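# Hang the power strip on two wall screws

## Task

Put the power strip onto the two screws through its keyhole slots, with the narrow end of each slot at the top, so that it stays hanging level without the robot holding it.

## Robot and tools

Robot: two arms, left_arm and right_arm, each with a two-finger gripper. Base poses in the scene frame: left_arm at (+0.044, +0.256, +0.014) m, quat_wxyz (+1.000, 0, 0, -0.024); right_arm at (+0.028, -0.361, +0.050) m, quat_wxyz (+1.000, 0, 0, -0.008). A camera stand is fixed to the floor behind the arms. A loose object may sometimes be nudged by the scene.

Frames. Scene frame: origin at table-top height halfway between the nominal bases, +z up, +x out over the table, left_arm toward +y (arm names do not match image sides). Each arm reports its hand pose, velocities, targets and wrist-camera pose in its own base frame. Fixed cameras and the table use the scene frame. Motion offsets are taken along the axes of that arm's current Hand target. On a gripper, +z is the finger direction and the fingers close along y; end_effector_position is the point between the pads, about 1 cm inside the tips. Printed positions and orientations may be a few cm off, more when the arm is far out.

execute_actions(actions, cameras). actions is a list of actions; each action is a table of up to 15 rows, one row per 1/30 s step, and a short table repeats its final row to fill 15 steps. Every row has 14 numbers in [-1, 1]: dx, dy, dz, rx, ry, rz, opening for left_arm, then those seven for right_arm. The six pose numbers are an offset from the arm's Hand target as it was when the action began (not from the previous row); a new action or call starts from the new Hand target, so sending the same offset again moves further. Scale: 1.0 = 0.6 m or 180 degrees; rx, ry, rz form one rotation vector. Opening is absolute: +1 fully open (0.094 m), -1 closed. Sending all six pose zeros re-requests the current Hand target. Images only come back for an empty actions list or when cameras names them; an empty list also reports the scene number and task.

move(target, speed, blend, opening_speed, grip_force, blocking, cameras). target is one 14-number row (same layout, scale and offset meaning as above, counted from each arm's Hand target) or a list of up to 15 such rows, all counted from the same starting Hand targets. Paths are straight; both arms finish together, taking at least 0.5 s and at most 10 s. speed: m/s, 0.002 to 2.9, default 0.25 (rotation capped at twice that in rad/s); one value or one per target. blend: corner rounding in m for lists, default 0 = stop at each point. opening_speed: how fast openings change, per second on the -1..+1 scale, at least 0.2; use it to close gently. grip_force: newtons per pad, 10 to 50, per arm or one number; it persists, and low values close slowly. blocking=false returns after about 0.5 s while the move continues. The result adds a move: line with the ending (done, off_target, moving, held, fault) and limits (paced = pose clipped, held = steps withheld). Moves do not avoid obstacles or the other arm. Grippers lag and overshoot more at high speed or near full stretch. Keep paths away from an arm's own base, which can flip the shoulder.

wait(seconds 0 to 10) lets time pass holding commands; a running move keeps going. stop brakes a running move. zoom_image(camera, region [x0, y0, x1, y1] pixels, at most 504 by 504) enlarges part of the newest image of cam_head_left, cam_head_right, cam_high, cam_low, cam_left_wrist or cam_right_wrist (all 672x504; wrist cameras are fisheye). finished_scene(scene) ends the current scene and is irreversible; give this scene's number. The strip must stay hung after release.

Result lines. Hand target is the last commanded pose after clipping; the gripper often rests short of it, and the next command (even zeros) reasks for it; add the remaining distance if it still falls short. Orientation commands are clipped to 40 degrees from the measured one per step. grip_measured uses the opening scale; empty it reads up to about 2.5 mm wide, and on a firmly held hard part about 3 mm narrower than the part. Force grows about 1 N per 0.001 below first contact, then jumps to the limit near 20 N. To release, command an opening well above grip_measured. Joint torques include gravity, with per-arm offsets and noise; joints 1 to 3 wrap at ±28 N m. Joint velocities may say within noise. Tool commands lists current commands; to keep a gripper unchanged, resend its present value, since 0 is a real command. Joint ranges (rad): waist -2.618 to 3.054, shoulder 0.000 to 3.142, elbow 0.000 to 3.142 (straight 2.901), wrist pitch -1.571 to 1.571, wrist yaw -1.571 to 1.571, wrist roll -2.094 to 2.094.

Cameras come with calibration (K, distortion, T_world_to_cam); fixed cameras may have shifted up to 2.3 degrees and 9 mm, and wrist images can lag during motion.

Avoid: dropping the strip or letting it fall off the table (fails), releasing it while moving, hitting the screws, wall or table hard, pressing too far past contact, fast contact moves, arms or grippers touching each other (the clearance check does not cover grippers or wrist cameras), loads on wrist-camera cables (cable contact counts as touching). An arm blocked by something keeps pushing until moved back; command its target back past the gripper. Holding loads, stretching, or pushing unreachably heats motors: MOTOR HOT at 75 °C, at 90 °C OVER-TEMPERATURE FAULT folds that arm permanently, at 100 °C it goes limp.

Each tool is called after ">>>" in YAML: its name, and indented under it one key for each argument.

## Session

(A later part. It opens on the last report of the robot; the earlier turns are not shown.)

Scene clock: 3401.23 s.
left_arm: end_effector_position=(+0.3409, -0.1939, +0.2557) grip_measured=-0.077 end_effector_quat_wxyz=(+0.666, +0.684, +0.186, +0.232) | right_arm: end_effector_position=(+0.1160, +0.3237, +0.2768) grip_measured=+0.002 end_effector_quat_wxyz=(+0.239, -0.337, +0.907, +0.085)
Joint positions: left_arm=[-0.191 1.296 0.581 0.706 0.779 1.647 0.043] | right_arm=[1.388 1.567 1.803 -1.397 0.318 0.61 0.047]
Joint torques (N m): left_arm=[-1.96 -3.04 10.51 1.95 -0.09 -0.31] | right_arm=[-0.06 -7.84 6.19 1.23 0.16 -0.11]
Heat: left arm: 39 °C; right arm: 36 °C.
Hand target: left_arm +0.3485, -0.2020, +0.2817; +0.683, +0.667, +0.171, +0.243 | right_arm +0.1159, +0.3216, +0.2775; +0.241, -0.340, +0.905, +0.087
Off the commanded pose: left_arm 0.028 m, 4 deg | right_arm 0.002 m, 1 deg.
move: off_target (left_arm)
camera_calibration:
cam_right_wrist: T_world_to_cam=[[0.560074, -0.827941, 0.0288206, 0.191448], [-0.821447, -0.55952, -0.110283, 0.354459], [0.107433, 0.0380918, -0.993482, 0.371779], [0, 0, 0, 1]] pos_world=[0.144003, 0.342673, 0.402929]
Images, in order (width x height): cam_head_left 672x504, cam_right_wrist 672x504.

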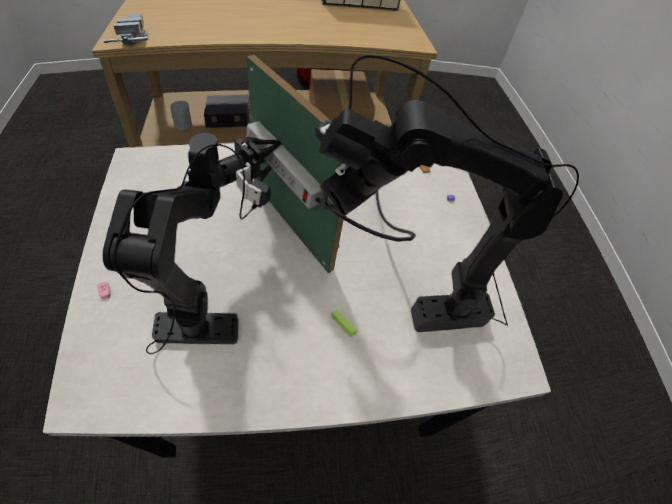

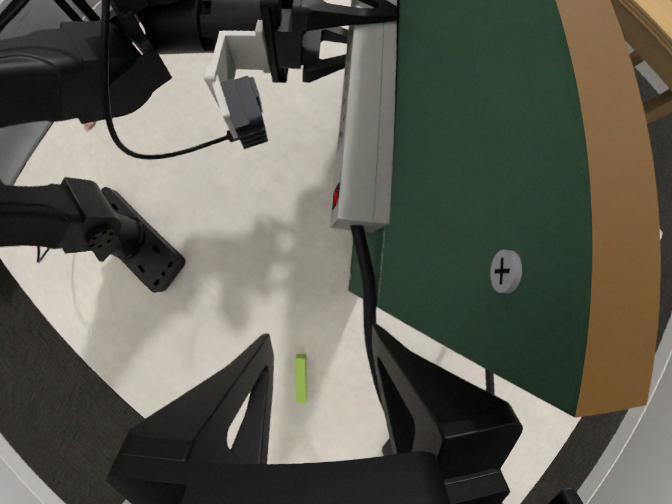

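>>> move:
  target:
    - [0.008, 0, 0.003, 0, 0, 0, -0.3, 0, 0, 0, 0, 0, 0, 0]
    - [0.008, -0.01, 0.003, 0, 0, 0, -0.3, 0, 0, 0, 0, 0, 0, 0]
  speed: 0.02
  cameras: ["cam_right_wrist", "cam_head_left"]

>>> zoom_image:
  camera: "cam_right_wrist"
  region: [280, 0, 448, 230]

>>> zoom_image:
  camera: "cam_head_left"
  region: [220, 110, 340, 230]

Scene clock: 3410.87 s.
left_arm: end_effector_position=(+0.3412, -0.1942, +0.2552) grip_measured=-0.077 end_effector_quat_wxyz=(+0.670, +0.684, +0.176, +0.229) | right_arm: end_effector_position=(+0.1160, +0.3237, +0.2768) grip_measured=+0.002 end_effector_quat_wxyz=(+0.239, -0.337, +0.907, +0.085)
Joint positions: left_arm=[-0.181 1.317 0.583 0.737 0.809 1.646 0.043] | right_arm=[1.388 1.567 1.803 -1.397 0.318 0.61 0.047]
Joint torques (N m): left_arm=[-2.06 -1.91 10.5 1.98 -0.3 -0.29] | right_arm=[-0.06 -7.76 6.19 1.22 0.18 -0.1]
Heat: left arm: 39 °C; right arm: 36 °C.
Hand target: left_arm +0.3541, -0.2008, +0.2763; +0.683, +0.667, +0.171, +0.243 | right_arm +0.1159, +0.3216, +0.2775; +0.241, -0.340, +0.905, +0.087
Off the commanded pose: left_arm 0.026 m, 3 deg | right_arm 0.002 m, 1 deg.
move: off_target (left_arm)
camera_calibration:
cam_right_wrist: T_world_to_cam=[[0.560074, -0.827941, 0.0288206, 0.191448], [-0.821447, -0.55952, -0.110283, 0.354459], [0.107433, 0.0380918, -0.993482, 0.371779], [0, 0, 0, 1]] pos_world=[0.144003, 0.342673, 0.402929]
Images, in order (width x height): cam_head_left 672x504, cam_right_wrist 672x504.

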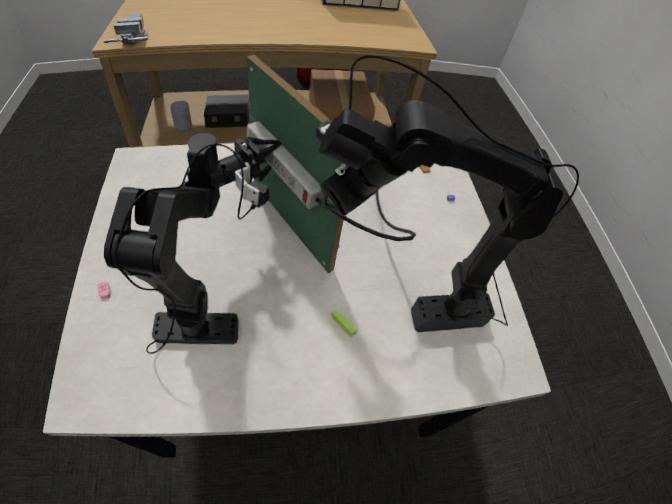

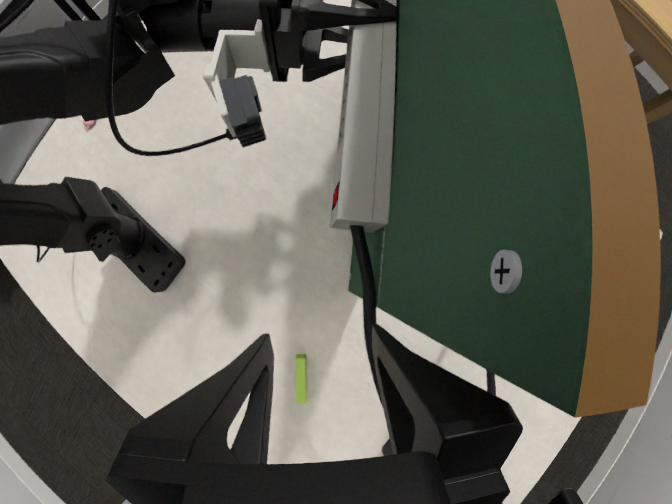

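Scaled by 2.191 from the camera's 672x504 image, which has a finer 960x720 frame.

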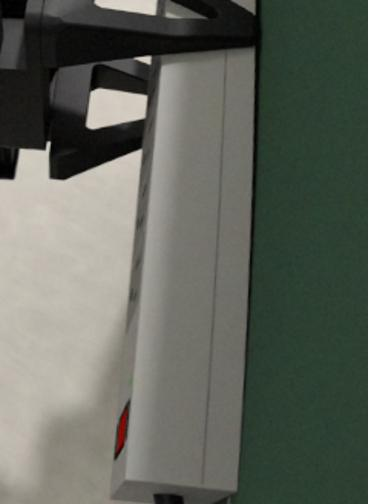

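Scaled by 4.200 from the camera's 672x504 image, which has a finer 960x720 frame.

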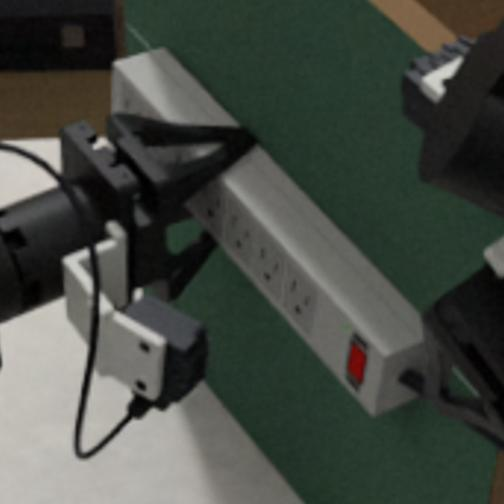

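>>> move:
  target:
    - [-0.004, 0, 0.006, 0, 0, 0, -0.3, 0, 0, 0, 0, 0, 0, 0]
    - [-0.004, -0.014, 0.006, 0, 0, 0, -0.3, 0, 0, 0, 0, 0, 0, 0]
  speed: 0.02
  cameras: ["cam_right_wrist", "cam_head_left"]

>>> zoom_image:
  camera: "cam_right_wrist"
  region: [280, 0, 448, 230]

>>> zoom_image:
  camera: "cam_head_left"
  region: [220, 110, 340, 230]

Scene clock: 3418.17 s.
left_arm: end_effector_position=(+0.3415, -0.1948, +0.2551) grip_measured=-0.077 end_effector_quat_wxyz=(+0.674, +0.683, +0.169, +0.226) | right_arm: end_effector_position=(+0.1160, +0.3237, +0.2768) grip_measured=+0.002 end_effector_quat_wxyz=(+0.239, -0.337, +0.907, +0.085)
Joint positions: left_arm=[-0.176 1.333 0.583 0.767 0.828 1.641 0.043] | right_arm=[1.388 1.567 1.803 -1.397 0.318 0.61 0.047]
Joint torques (N m): left_arm=[-4.01 -1.1 9.29 2.09 -0.62 -0.27] | right_arm=[-0.13 -7.88 6.19 1.23 0.17 -0.11]
Heat: left arm: 40 °C; right arm: 36 °C.
Hand target: left_arm +0.3550, -0.2051, +0.2679; +0.683, +0.667, +0.171, +0.243 | right_arm +0.1159, +0.3216, +0.2775; +0.241, -0.340, +0.905, +0.087
Off the commanded pose: left_arm 0.021 m, 3 deg | right_arm 0.002 m, 1 deg.
move: off_target (left_arm)
camera_calibration:
cam_right_wrist: T_world_to_cam=[[0.560074, -0.827941, 0.0288206, 0.191448], [-0.821447, -0.55952, -0.110283, 0.354459], [0.107433, 0.0380918, -0.993482, 0.371779], [0, 0, 0, 1]] pos_world=[0.144003, 0.342673, 0.402929]
Images, in order (width x height): cam_head_left 672x504, cam_right_wrist 672x504.

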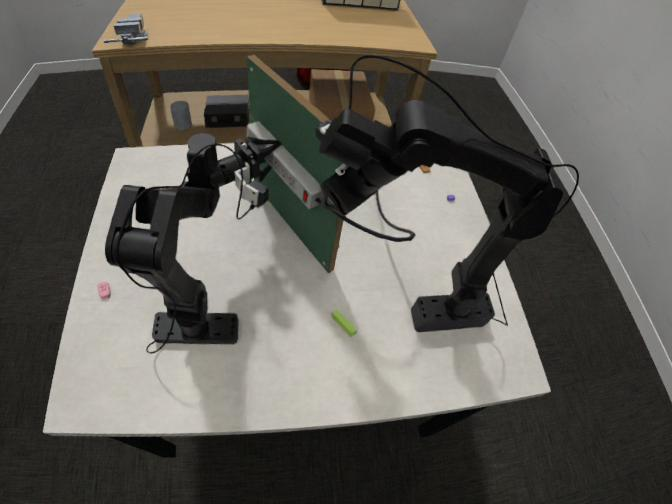

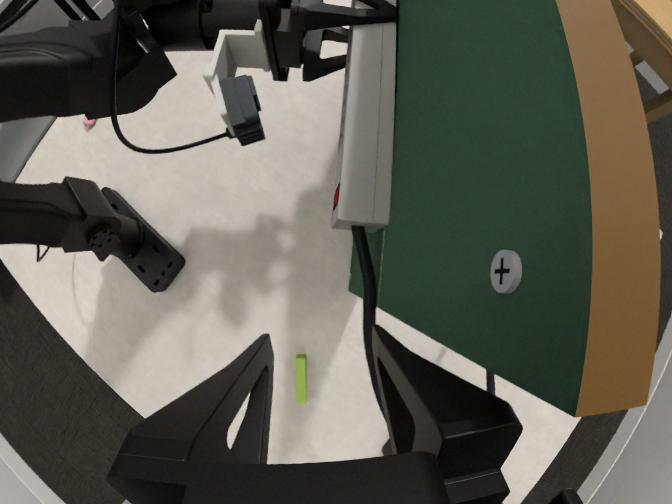

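Scaled by 2.191 from the camera's 672x504 image, which has a finer 960x720 frame.

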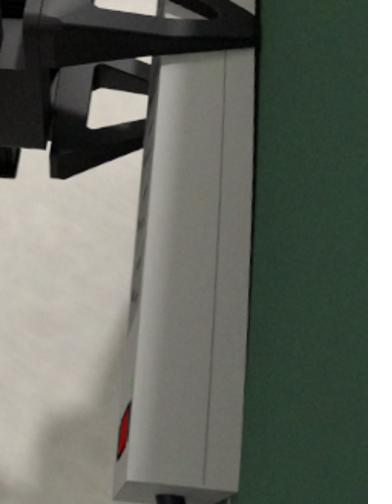

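Scaled by 4.200 from the camera's 672x504 image, which has a finer 960x720 frame.

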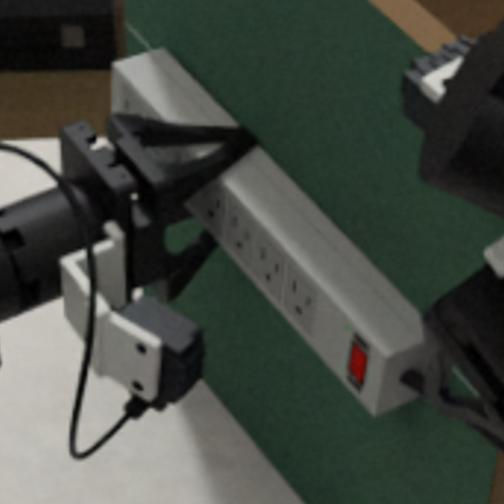

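>>> move:
  target:
    - [0, 0, -0.013, 0, 0, 0, -0.3, 0, 0, 0, 0, 0, 0, 0]
    - [0, -0.006, -0.013, 0, 0, 0, -0.3, 0, 0, 0, 0, 0, 0, 0]
  speed: 0.02
  cameras: ["cam_right_wrist", "cam_head_left"]

>>> zoom_image:
  camera: "cam_right_wrist"
  region: [280, 0, 448, 230]

>>> zoom_image:
  camera: "cam_head_left"
  region: [220, 110, 340, 230]

Scene clock: 3427.20 s.
left_arm: end_effector_position=(+0.3411, -0.1941, +0.2548) grip_measured=-0.077 end_effector_quat_wxyz=(+0.676, +0.680, +0.167, +0.228) | right_arm: end_effector_position=(+0.1160, +0.3237, +0.2768) grip_measured=+0.002 end_effector_quat_wxyz=(+0.239, -0.337, +0.907, +0.085)
Joint positions: left_arm=[-0.173 1.338 0.575 0.792 0.832 1.635 0.043] | right_arm=[1.388 1.567 1.803 -1.397 0.318 0.61 0.047]
Joint velocities: left_arm=[-0.051 -0.012 -0.007 0.007 -0.095 -0.007 0] | right_arm=[within noise]
Joint torques (N m): left_arm=[-2.28 -2.25 7.94 1.92 -0.49 -0.21] | right_arm=[-0.08 -7.9 6.15 1.21 0.17 -0.11]
Heat: left arm: 40 °C; right arm: 36 °C.
Hand target: left_arm +0.3510, -0.1986, +0.2641; +0.683, +0.667, +0.170, +0.243 | right_arm +0.1159, +0.3216, +0.2775; +0.241, -0.340, +0.905, +0.087
Off the commanded pose: left_arm 0.014 m, 2 deg | right_arm 0.002 m, 1 deg.
move: off_target (left_arm)
camera_calibration:
cam_right_wrist: T_world_to_cam=[[0.560074, -0.827941, 0.0288206, 0.191448], [-0.821447, -0.55952, -0.110283, 0.354459], [0.107433, 0.0380918, -0.993482, 0.371779], [0, 0, 0, 1]] pos_world=[0.144003, 0.342673, 0.402929]
Images, in order (width x height): cam_head_left 672x504, cam_right_wrist 672x504.

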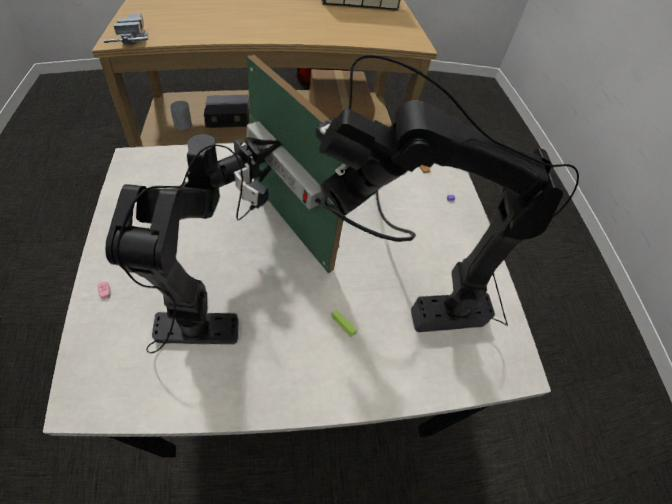

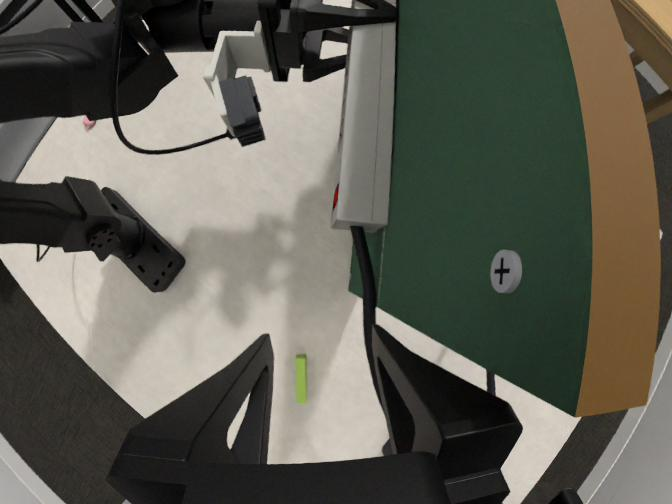

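Scaled by 2.191 from the camera's 672x504 image, which has a finer 960x720 frame.

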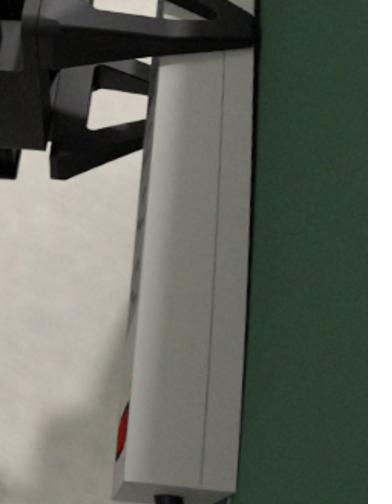

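Scaled by 4.200 from the camera's 672x504 image, which has a finer 960x720 frame.

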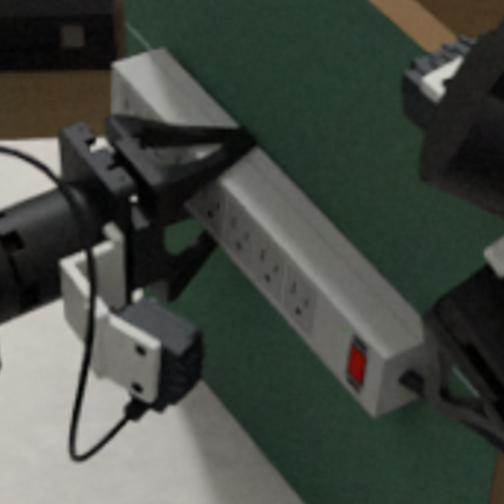

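>>> move:
  target:
    - [0, 0, -0.008, 0, 0, 0, -0.3, 0, 0, 0, 0, 0, 0, 0]
    - [0, -0.01, -0.008, 0, 0, 0, -0.3, 0, 0, 0, 0, 0, 0, 0]
  speed: 0.02
  cameras: ["cam_head_left"]

>>> zoom_image:
  camera: "cam_head_left"
  region: [220, 110, 340, 230]

Scene clock: 3432.27 s.
left_arm: end_effector_position=(+0.3409, -0.1937, +0.2543) grip_measured=-0.078 end_effector_quat_wxyz=(+0.681, +0.675, +0.165, +0.231) | right_arm: end_effector_position=(+0.1160, +0.3237, +0.2768) grip_measured=+0.002 end_effector_quat_wxyz=(+0.239, -0.337, +0.907, +0.085)
Joint positions: left_arm=[-0.173 1.35 0.561 0.839 0.831 1.62 0.043] | right_arm=[1.388 1.567 1.803 -1.397 0.318 0.61 0.047]
Joint torques (N m): left_arm=[-1.07 -2.56 7.06 1.86 -0.36 -0.1] | right_arm=[-0.06 -7.88 6.11 1.2 0.17 -0.09]
Heat: left arm: 39 °C; right arm: 36 °C.
Hand target: left_arm +0.3489, -0.1946, +0.2579; +0.683, +0.667, +0.170, +0.243 | right_arm +0.1159, +0.3216, +0.2775; +0.241, -0.340, +0.905, +0.087
Off the commanded pose: left_arm 0.009 m, 2 deg | right_arm 0.002 m, 1 deg.
move: done
Images, in order (width x height): cam_head_left 672x504.

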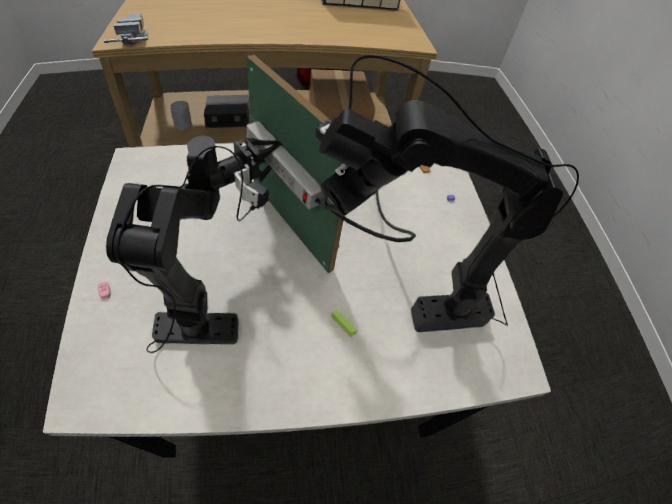

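Scaled by 4.200 from the camera's 672x504 image, which has a finer 960x720 frame.

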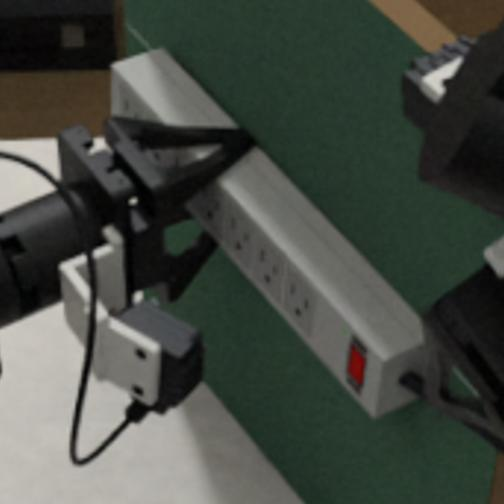

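>>> move:
  target:
    - [0, 0.01, 0.012, 0, 0, 0, -0.3, 0, 0, 0, 0, 0, 0, 0]
    - [0, -0.012, 0.012, 0, 0, 0, -0.3, 0, 0, 0, 0, 0, 0, 0]
    - [0.012, -0.012, 0.006, 0, 0, 0, -0.3, 0, 0, 0, 0, 0, 0, 0]
  speed: 0.03
  cameras: ["cam_head_left"]

>>> zoom_image:
  camera: "cam_head_left"
  region: [220, 110, 340, 230]

Scene clock: 3443.17 s.
left_arm: end_effector_position=(+0.3410, -0.1935, +0.2526) grip_measured=-0.078 end_effector_quat_wxyz=(+0.690, +0.669, +0.152, +0.228) | right_arm: end_effector_position=(+0.1160, +0.3237, +0.2768) grip_measured=+0.002 end_effector_quat_wxyz=(+0.239, -0.337, +0.907, +0.085)
Joint positions: left_arm=[-0.161 1.391 0.551 0.929 0.866 1.599 0.043] | right_arm=[1.388 1.567 1.803 -1.397 0.318 0.61 0.047]
Joint torques (N m): left_arm=[-1.03 -1.94 8.38 1.35 -0.6 0.13] | right_arm=[-0.13 -7.87 6.15 1.22 0.18 -0.11]
Heat: left arm: 39 °C; right arm: 36 °C.
Hand target: left_arm +0.3576, -0.1935, +0.2517; +0.683, +0.667, +0.170, +0.243 | right_arm +0.1159, +0.3216, +0.2775; +0.241, -0.340, +0.905, +0.087
Off the commanded pose: left_arm 0.017 m, 3 deg | right_arm 0.002 m, 1 deg.
move: off_target (left_arm)
Images, in order (width x height): cam_head_left 672x504.

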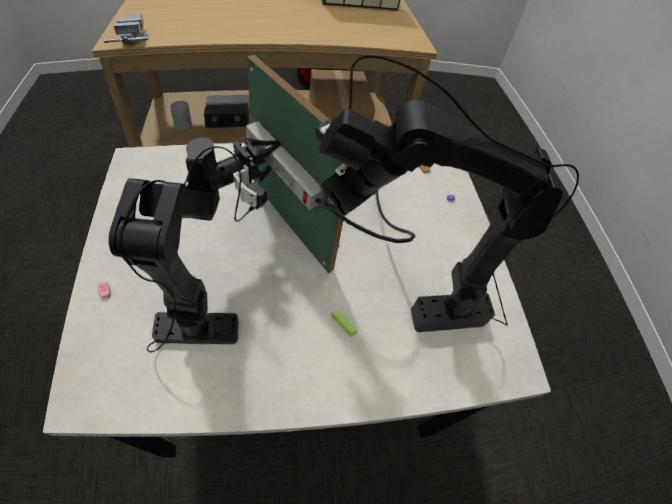

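Scaled by 4.200 from the camera's 672x504 image, which has a finer 960x720 frame.

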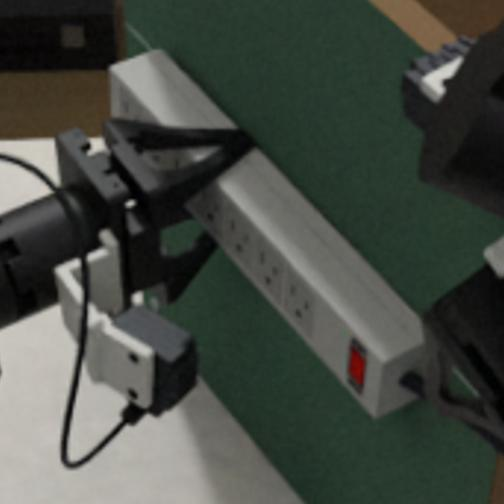

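>>> move:
  target:
    - [-0.009, 0.012, -0.006, 0, 0, 0, -0.3, 0, 0, 0, 0, 0, 0, 0]
    - [-0.009, 0.012, -0.026, 0, 0, 0, -0.3, 0, 0, 0, 0, 0, 0, 0]
  speed: 0.03
  cameras: ["cam_right_wrist"]

>>> zoom_image:
  camera: "cam_right_wrist"
  region: [280, 0, 448, 230]

Scene clock: 3453.87 s.
left_arm: end_effector_position=(+0.3414, -0.1905, +0.2532) grip_measured=-0.079 end_effector_quat_wxyz=(+0.687, +0.671, +0.162, +0.230) | right_arm: end_effector_position=(+0.1160, +0.3237, +0.2768) grip_measured=+0.002 end_effector_quat_wxyz=(+0.239, -0.337, +0.907, +0.085)
Joint positions: left_arm=[-0.156 1.37 0.551 0.892 0.854 1.602 0.043] | right_arm=[1.388 1.567 1.803 -1.397 0.318 0.61 0.047]
Joint torques (N m): left_arm=[1.2 -6.74 5.94 1.28 -0.22 0.05] | right_arm=[-0.09 -7.84 6.16 1.22 0.18 -0.11]
Heat: left arm: 37 °C; right arm: 36 °C.
Hand target: left_arm +0.3438, -0.1836, +0.2574; +0.683, +0.667, +0.170, +0.243 | right_arm +0.1159, +0.3216, +0.2775; +0.241, -0.340, +0.905, +0.087
Off the commanded pose: left_arm 0.008 m, 2 deg | right_arm 0.002 m, 1 deg.
move: done
camera_calibration:
cam_right_wrist: T_world_to_cam=[[0.560074, -0.827941, 0.0288206, 0.191448], [-0.821447, -0.55952, -0.110283, 0.354459], [0.107433, 0.0380918, -0.993482, 0.371779], [0, 0, 0, 1]] pos_world=[0.144003, 0.342673, 0.402929]
Images, in order (width x height): cam_right_wrist 672x504.

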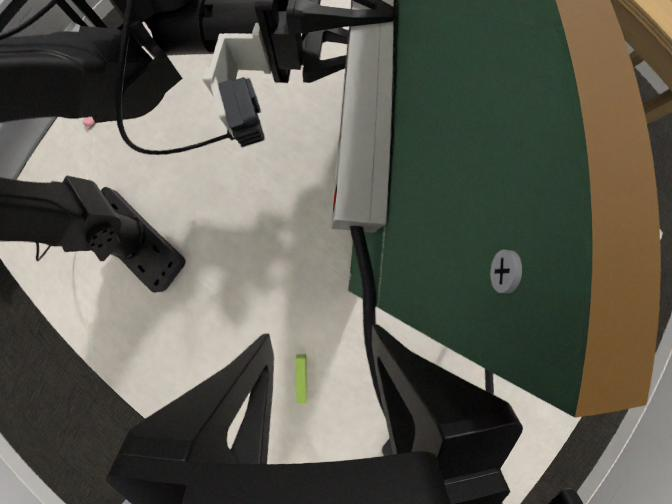

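Scaled by 2.191 from the camera's 672x504 image, which has a finer 960x720 frame.

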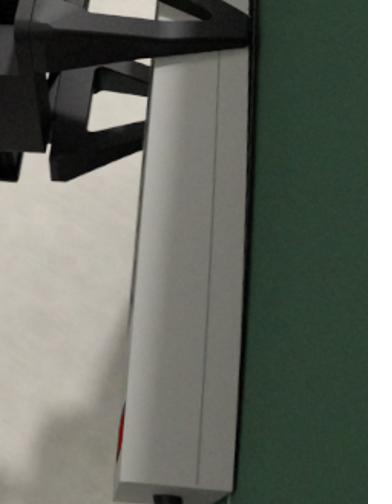

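>>> move:
  target: [0, 0, -0.014, 0, 0, 0, -0.3, 0, 0, 0, 0, 0, 0, 0]
  speed: 0.03
  cameras: ["cam_right_wrist"]

>>> zoom_image:
  camera: "cam_right_wrist"
  region: [280, 0, 448, 230]

Scene clock: 3459.57 s.
left_arm: end_effector_position=(+0.3429, -0.1789, +0.2420) grip_measured=-0.079 end_effector_quat_wxyz=(+0.674, +0.678, +0.176, +0.235) | right_arm: end_effector_position=(+0.1160, +0.3237, +0.2768) grip_measured=+0.002 end_effector_quat_wxyz=(+0.239, -0.337, +0.907, +0.085)
Joint positions: left_arm=[-0.123 1.358 0.529 0.858 0.858 1.631 0.043] | right_arm=[1.388 1.567 1.803 -1.397 0.318 0.61 0.047]
Joint torques (N m): left_arm=[0.46 -7.77 6.12 1.63 0 -0.24] | right_arm=[-0.09 -7.88 6.24 1.21 0.18 -0.11]
Heat: left arm: 37 °C; right arm: 36 °C.
Hand target: left_arm +0.3391, -0.1766, +0.2569; +0.683, +0.667, +0.171, +0.243 | right_arm +0.1159, +0.3216, +0.2775; +0.241, -0.340, +0.905, +0.087
Off the commanded pose: left_arm 0.016 m, 2 deg | right_arm 0.002 m, 1 deg.
move: off_target (left_arm)
camera_calibration:
cam_right_wrist: T_world_to_cam=[[0.560074, -0.827941, 0.0288206, 0.191448], [-0.821447, -0.55952, -0.110283, 0.354459], [0.107433, 0.0380918, -0.993482, 0.371779], [0, 0, 0, 1]] pos_world=[0.144003, 0.342673, 0.402929]
Images, in order (width x height): cam_right_wrist 672x504.

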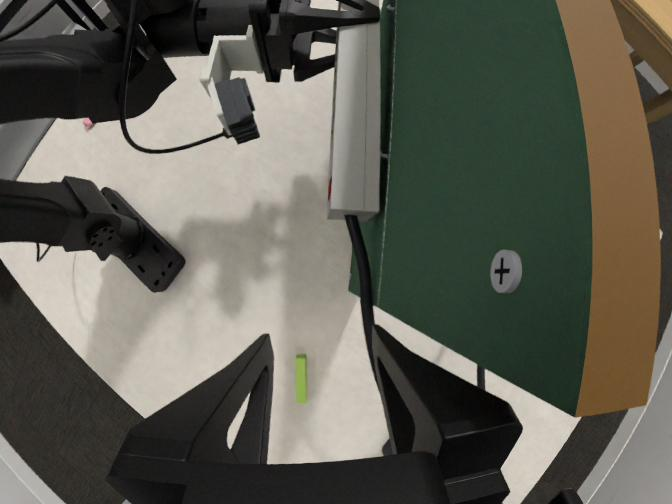

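Scaled by 2.191 from the camera's 672x504 image, which has a finer 960x720 frame.

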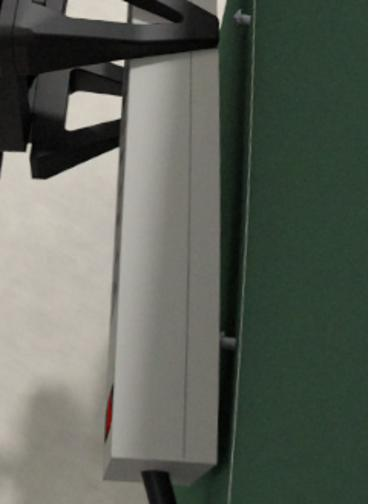

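>>> move:
  target:
    - [0, 0.046, 0, 0, 0, 0, -0.3, 0, 0, 0, 0, 0, 0, 0]
  speed: 0.05

Scene clock: 3474.97 s.
left_arm: end_effector_position=(+0.3347, -0.1776, +0.2531) grip_measured=-0.079 end_effector_quat_wxyz=(+0.669, +0.684, +0.189, +0.224) | right_arm: end_effector_position=(+0.1160, +0.3237, +0.2768) grip_measured=+0.002 end_effector_quat_wxyz=(+0.239, -0.337, +0.907, +0.085)
Joint positions: left_arm=[-0.123 1.268 0.55 0.709 0.855 1.631 0.043] | right_arm=[1.388 1.567 1.803 -1.397 0.318 0.61 0.047]
Joint torques (N m): left_arm=[0.29 -6.86 9.72 1.63 0.09 -0.26] | right_arm=[-0.14 -7.83 6.15 1.19 0.18 -0.1]
Heat: left arm: 37 °C; right arm: 36 °C.
Hand target: left_arm +0.3362, -0.1769, +0.2844; +0.683, +0.667, +0.170, +0.243 | right_arm +0.1159, +0.3216, +0.2775; +0.241, -0.340, +0.905, +0.087
Off the commanded pose: left_arm 0.031 m, 4 deg | right_arm 0.002 m, 1 deg.
move: off_target (left_arm)

>>> move:
  target:
    - [-0.004, 0, 0.036, 0, 0, 0, -0.3, 0, 0, 0, 0, 0, 0, 0]
  speed: 0.03
  cameras: ["cam_right_wrist"]

>>> zoom_image:
  camera: "cam_right_wrist"
  region: [280, 0, 448, 230]

Scene clock: 3483.33 s.
left_arm: end_effector_position=(+0.3383, -0.1912, +0.2613) grip_measured=-0.080 end_effector_quat_wxyz=(+0.671, +0.683, +0.178, +0.227) | right_arm: end_effector_position=(+0.1160, +0.3237, +0.2768) grip_measured=+0.002 end_effector_quat_wxyz=(+0.239, -0.337, +0.907, +0.085)
Joint positions: left_arm=[-0.172 1.287 0.587 0.707 0.817 1.637 0.043] | right_arm=[1.388 1.567 1.803 -1.397 0.318 0.61 0.047]
Joint torques (N m): left_arm=[-1.78 -3.92 10.18 1.74 -0.27 -0.26] | right_arm=[-0.06 -7.86 6.19 1.22 0.19 -0.1]
Heat: left arm: 38 °C; right arm: 36 °C.
Hand target: left_arm +0.3462, -0.1961, +0.2853; +0.683, +0.667, +0.170, +0.243 | right_arm +0.1159, +0.3216, +0.2775; +0.241, -0.340, +0.905, +0.087
Off the commanded pose: left_arm 0.026 m, 3 deg | right_arm 0.002 m, 1 deg.
move: off_target (left_arm)
camera_calibration:
cam_right_wrist: T_world_to_cam=[[0.560074, -0.827941, 0.0288206, 0.191448], [-0.821447, -0.55952, -0.110283, 0.354459], [0.107433, 0.0380918, -0.993482, 0.371779], [0, 0, 0, 1]] pos_world=[0.144003, 0.342673, 0.402929]
Images, in order (width x height): cam_right_wrist 672x504.

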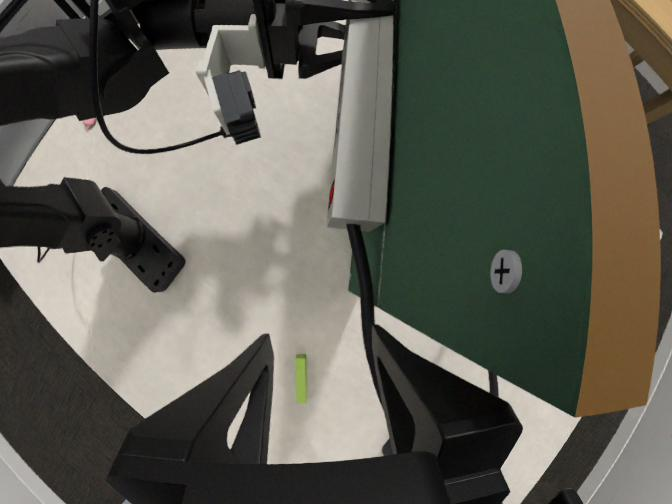

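Scaled by 2.191 from the camera's 672x504 image, which has a finer 960x720 frame.

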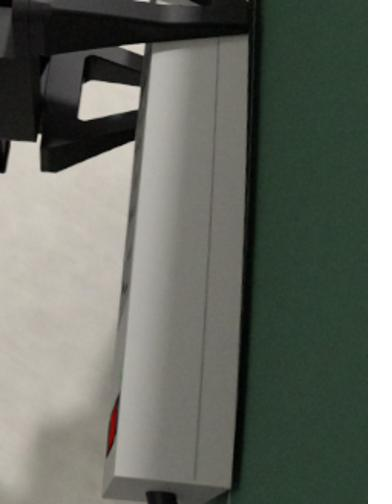

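>>> move:
  target:
    - [0.001, -0.01, 0.008, 0, 0, 0, -0.3, 0, 0, 0, 0, 0, 0, 0]
  speed: 0.03

Scene clock: 3486.93 s.
left_arm: end_effector_position=(+0.3388, -0.1939, +0.2576) grip_measured=-0.080 end_effector_quat_wxyz=(+0.671, +0.685, +0.178, +0.222) | right_arm: end_effector_position=(+0.1160, +0.3237, +0.2768) grip_measured=+0.002 end_effector_quat_wxyz=(+0.239, -0.337, +0.907, +0.085)
Joint positions: left_arm=[-0.178 1.303 0.587 0.715 0.82 1.636 0.043] | right_arm=[1.388 1.567 1.803 -1.397 0.318 0.61 0.047]
Joint torques (N m): left_arm=[-2.26 -2.8 9.92 2 -0.39 -0.25] | right_arm=[-0.1 -7.79 6.15 1.21 0.17 -0.1]
Heat: left arm: 38 °C; right arm: 36 °C.
Hand target: left_arm +0.3500, -0.1997, +0.2797; +0.683, +0.667, +0.170, +0.243 | right_arm +0.1159, +0.3216, +0.2775; +0.241, -0.340, +0.905, +0.087
Off the commanded pose: left_arm 0.025 m, 4 deg | right_arm 0.002 m, 1 deg.
move: off_target (left_arm)

>>> move:
  target:
    - [0.007, -0.004, 0.006, 0, 0, 0, -0.3, 0, 0, 0, 0, 0, 0, 0]
  speed: 0.03

>>> move:
  target:
    - [0.004, -0.004, 0.01, 0, 0, 0, -0.3, 0, 0, 0, 0, 0, 0, 0]
  speed: 0.03
  cameras: ["cam_right_wrist", "cam_head_left"]

>>> zoom_image:
  camera: "cam_right_wrist"
  region: [280, 0, 448, 230]

>>> zoom_image:
  camera: "cam_head_left"
  region: [220, 110, 340, 230]

Scene clock: 3493.53 s.
left_arm: end_effector_position=(+0.3392, -0.1940, +0.2566) grip_measured=-0.080 end_effector_quat_wxyz=(+0.674, +0.684, +0.173, +0.218) | right_arm: end_effector_position=(+0.1160, +0.3237, +0.2768) grip_measured=+0.002 end_effector_quat_wxyz=(+0.239, -0.337, +0.907, +0.085)
Joint positions: left_arm=[-0.172 1.318 0.587 0.737 0.838 1.631 0.043] | right_arm=[1.388 1.567 1.803 -1.397 0.318 0.61 0.047]
Joint torques (N m): left_arm=[-2.5 -1.87 10.67 1.87 -0.55 -0.19] | right_arm=[-0.12 -7.88 6.2 1.2 0.17 -0.09]
Heat: left arm: 39 °C; right arm: 36 °C.
Hand target: left_arm +0.3558, -0.2003, +0.2777; +0.683, +0.667, +0.171, +0.243 | right_arm +0.1159, +0.3216, +0.2775; +0.241, -0.340, +0.905, +0.087
Off the commanded pose: left_arm 0.028 m, 4 deg | right_arm 0.002 m, 1 deg.
move: off_target (left_arm)

Scene clock: 3494.30 s.
left_arm: end_effector_position=(+0.3397, -0.1944, +0.2559) grip_measured=-0.080 end_effector_quat_wxyz=(+0.677, +0.684, +0.166, +0.217) | right_arm: end_effector_position=(+0.1160, +0.3237, +0.2768) grip_measured=+0.002 end_effector_quat_wxyz=(+0.239, -0.337, +0.907, +0.085)
Joint positions: left_arm=[-0.168 1.333 0.587 0.761 0.854 1.631 0.043] | right_arm=[1.388 1.567 1.803 -1.397 0.318 0.61 0.047]
Joint torques (N m): left_arm=[-3.81 -0.95 11.47 1.88 -0.77 -0.17] | right_arm=[-0.06 -7.87 6.15 1.21 0.17 -0.1]
Heat: left arm: 39 °C; right arm: 36 °C.
Hand target: left_arm +0.3613, -0.2040, +0.2760; +0.683, +0.667, +0.170, +0.243 | right_arm +0.1159, +0.3216, +0.2775; +0.241, -0.340, +0.905, +0.087
Off the commanded pose: left_arm 0.031 m, 4 deg | right_arm 0.002 m, 1 deg.
move: off_target (left_arm)
camera_calibration:
cam_right_wrist: T_world_to_cam=[[0.560074, -0.827941, 0.0288206, 0.191448], [-0.821447, -0.55952, -0.110283, 0.354459], [0.107433, 0.0380918, -0.993482, 0.371779], [0, 0, 0, 1]] pos_world=[0.144003, 0.342673, 0.402929]
Images, in order (width x height): cam_head_left 672x504, cam_right_wrist 672x504.

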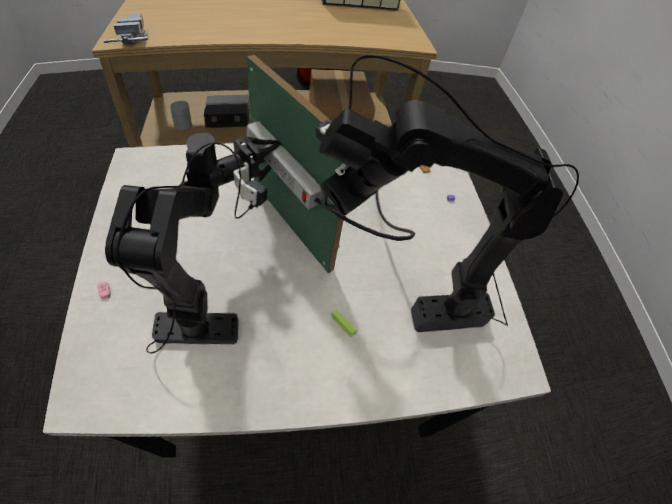

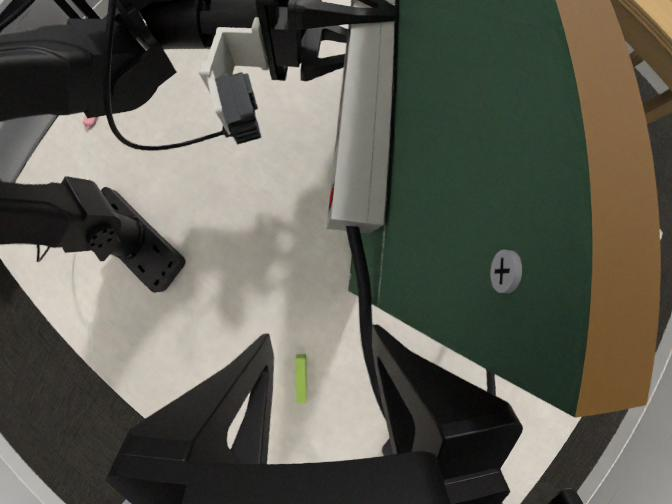

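Scaled by 2.191 from the camera's 672x504 image, which has a finer 960x720 frame.

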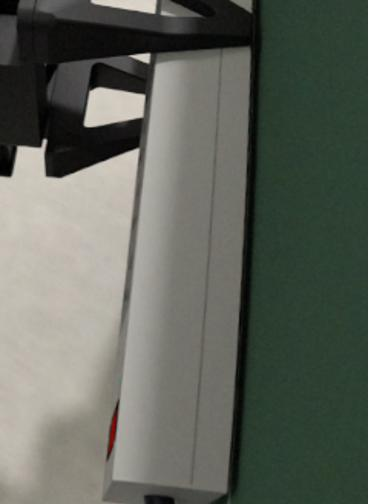

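Scaled by 4.200 from the camera's 672x504 image, which has a finer 960x720 frame.

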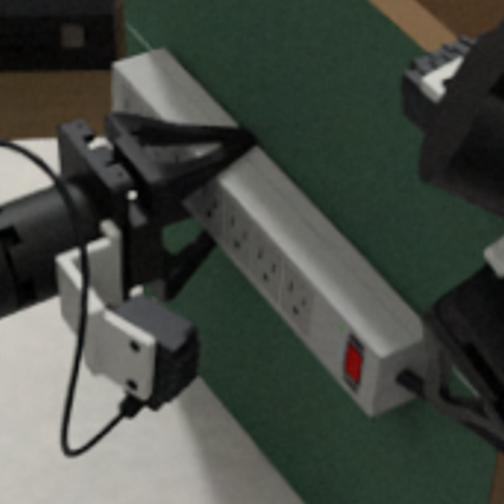

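>>> move:
  target:
    - [0, 0.003, -0.004, 0, 0.018, 0, -0.3, 0, 0, 0, 0, 0, 0, 0]
  speed: 0.03
  cameras: ["cam_right_wrist", "cam_head_left"]

>>> zoom_image:
  camera: "cam_right_wrist"
  region: [280, 0, 448, 230]

>>> zoom_image:
  camera: "cam_head_left"
  region: [220, 110, 340, 230]

Scene clock: 3502.67 s.
left_arm: end_effector_position=(+0.3401, -0.1939, +0.2570) grip_measured=-0.080 end_effector_quat_wxyz=(+0.675, +0.683, +0.171, +0.221) | right_arm: end_effector_position=(+0.1160, +0.3237, +0.2768) grip_measured=+0.002 end_effector_quat_wxyz=(+0.239, -0.337, +0.907, +0.085)
Joint positions: left_arm=[-0.172 1.323 0.587 0.749 0.837 1.633 0.043] | right_arm=[1.388 1.567 1.803 -1.397 0.318 0.61 0.047]
Joint torques (N m): left_arm=[-5.22 -3.44 9.73 1.85 -1.3 -0.22] | right_arm=[-0.1 -7.84 6.19 1.2 0.16 -0.11]
Heat: left arm: 39 °C; right arm: 36 °C.
Hand target: left_arm +0.3598, -0.2020, +0.2777; +0.678, +0.660, +0.189, +0.262 | right_arm +0.1159, +0.3216, +0.2775; +0.241, -0.340, +0.905, +0.087
Off the commanded pose: left_arm 0.030 m, 6 deg | right_arm 0.002 m, 1 deg.
move: off_target (left_arm)
camera_calibration:
cam_right_wrist: T_world_to_cam=[[0.560074, -0.827941, 0.0288206, 0.191448], [-0.821447, -0.55952, -0.110283, 0.354459], [0.107433, 0.0380918, -0.993482, 0.371779], [0, 0, 0, 1]] pos_world=[0.144003, 0.342673, 0.402929]
Images, in order (width x height): cam_head_left 672x504, cam_right_wrist 672x504.

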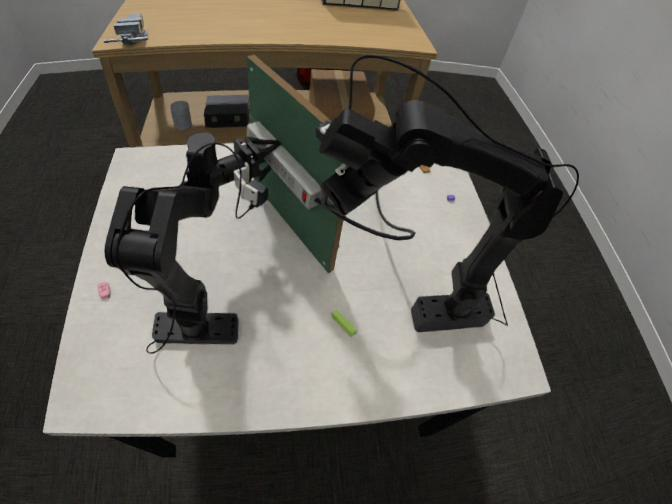

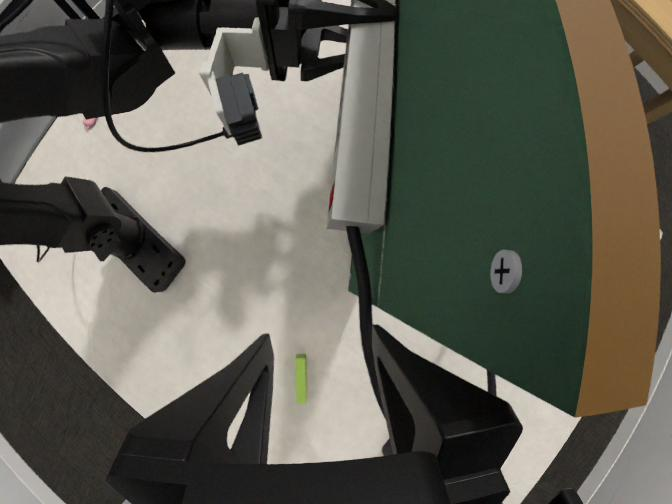

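Scaled by 2.191 from the camera's 672x504 image, which has a finer 960x720 frame.

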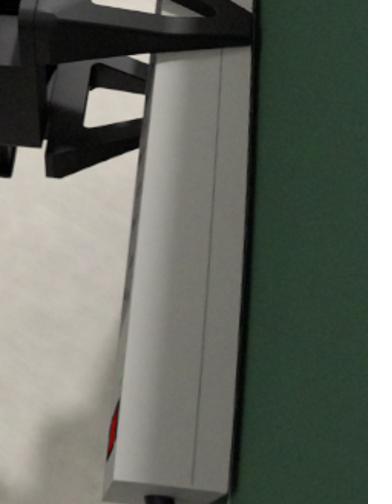

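Scaled by 4.200 from the camera's 672x504 image, which has a finer 960x720 frame.

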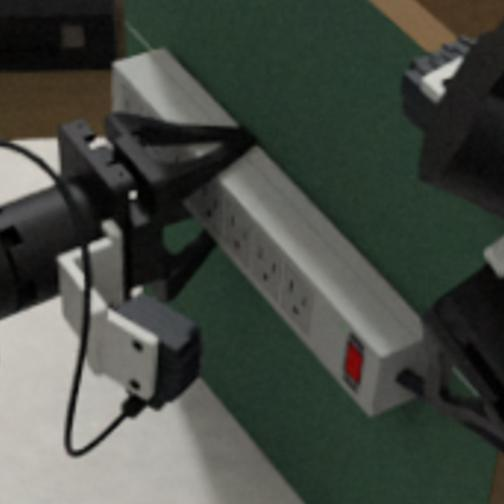

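>>> move:
  target:
    - [0, 0, -0.004, 0, -0.004, -0.008, -0.3, 0, 0, 0, 0, 0, 0, 0]
  speed: 0.03

>>> move:
  target:
    - [0, 0.004, 0, 0, 0, -0.01, -0.3, 0, 0, 0, 0, 0, 0, 0]
  speed: 0.03
  cameras: ["cam_right_wrist", "cam_head_left"]

>>> zoom_image:
  camera: "cam_right_wrist"
  region: [280, 0, 448, 230]

Scene clock: 3511.13 s.
left_arm: end_effector_position=(+0.3400, -0.1938, +0.2571) grip_measured=-0.080 end_effector_quat_wxyz=(+0.675, +0.683, +0.172, +0.221) | right_arm: end_effector_position=(+0.1160, +0.3237, +0.2768) grip_measured=+0.002 end_effector_quat_wxyz=(+0.239, -0.337, +0.907, +0.085)
Joint positions: left_arm=[-0.172 1.321 0.587 0.745 0.836 1.632 0.043] | right_arm=[1.388 1.567 1.803 -1.397 0.318 0.61 0.047]
Joint torques (N m): left_arm=[-4.1 -3.12 9.78 1.88 -1.07 -0.47] | right_arm=[-0.06 -7.77 6.11 1.21 0.17 -0.11]
Heat: left arm: 39 °C; right arm: 36 °C.
Hand target: left_arm +0.3583, -0.2001, +0.2774; +0.682, +0.660, +0.194, +0.249 | right_arm +0.1159, +0.3216, +0.2775; +0.241, -0.340, +0.905, +0.087
Off the commanded pose: left_arm 0.028 m, 5 deg | right_arm 0.002 m, 1 deg.
move: off_target (left_arm)

Scene clock: 3511.87 s.
left_arm: end_effector_position=(+0.3400, -0.1939, +0.2571) grip_measured=-0.080 end_effector_quat_wxyz=(+0.675, +0.682, +0.174, +0.218) | right_arm: end_effector_position=(+0.1160, +0.3237, +0.2768) grip_measured=+0.002 end_effector_quat_wxyz=(+0.239, -0.337, +0.907, +0.085)
Joint positions: left_arm=[-0.172 1.321 0.587 0.745 0.836 1.624 0.043] | right_arm=[1.388 1.567 1.803 -1.397 0.318 0.61 0.047]
Joint torques (N m): left_arm=[-3.97 -3.62 10.26 1.79 -1.03 -0.71] | right_arm=[-0.1 -7.84 6.26 1.22 0.17 -0.11]
Heat: left arm: 39 °C; right arm: 36 °C.
Hand target: left_arm +0.3581, -0.2001, +0.2799; +0.686, +0.656, +0.204, +0.239 | right_arm +0.1159, +0.3216, +0.2775; +0.241, -0.340, +0.905, +0.087
Off the commanded pose: left_arm 0.030 m, 5 deg | right_arm 0.002 m, 1 deg.
move: off_target (left_arm)
camera_calibration:
cam_right_wrist: T_world_to_cam=[[0.560074, -0.827941, 0.0288206, 0.191448], [-0.821447, -0.55952, -0.110283, 0.354459], [0.107433, 0.0380918, -0.993482, 0.371779], [0, 0, 0, 1]] pos_world=[0.144003, 0.342673, 0.402929]
Images, in order (width x height): cam_head_left 672x504, cam_right_wrist 672x504.

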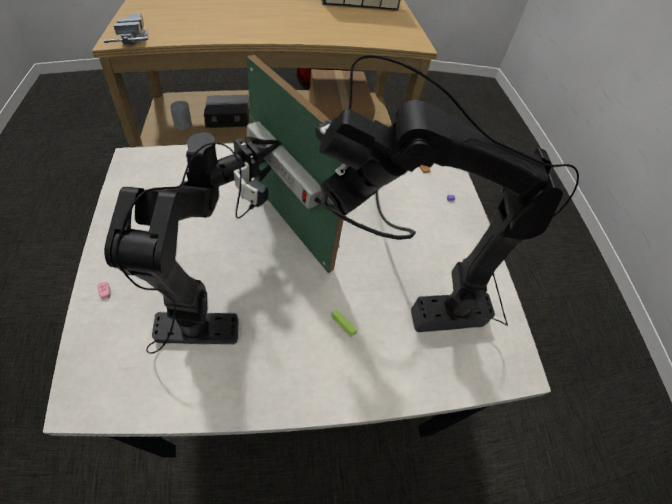

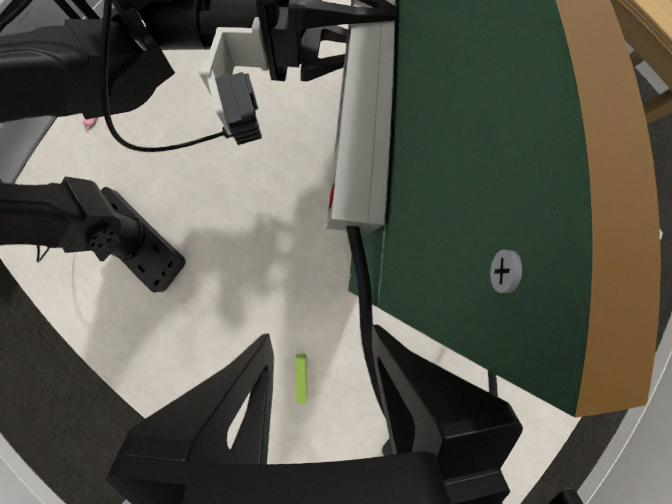

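Scaled by 2.191 from the camera's 672x504 image, which has a finer 960x720 frame.

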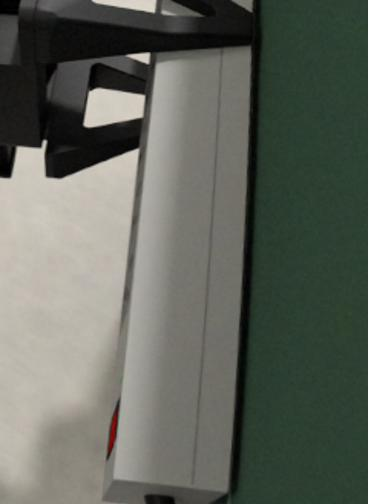

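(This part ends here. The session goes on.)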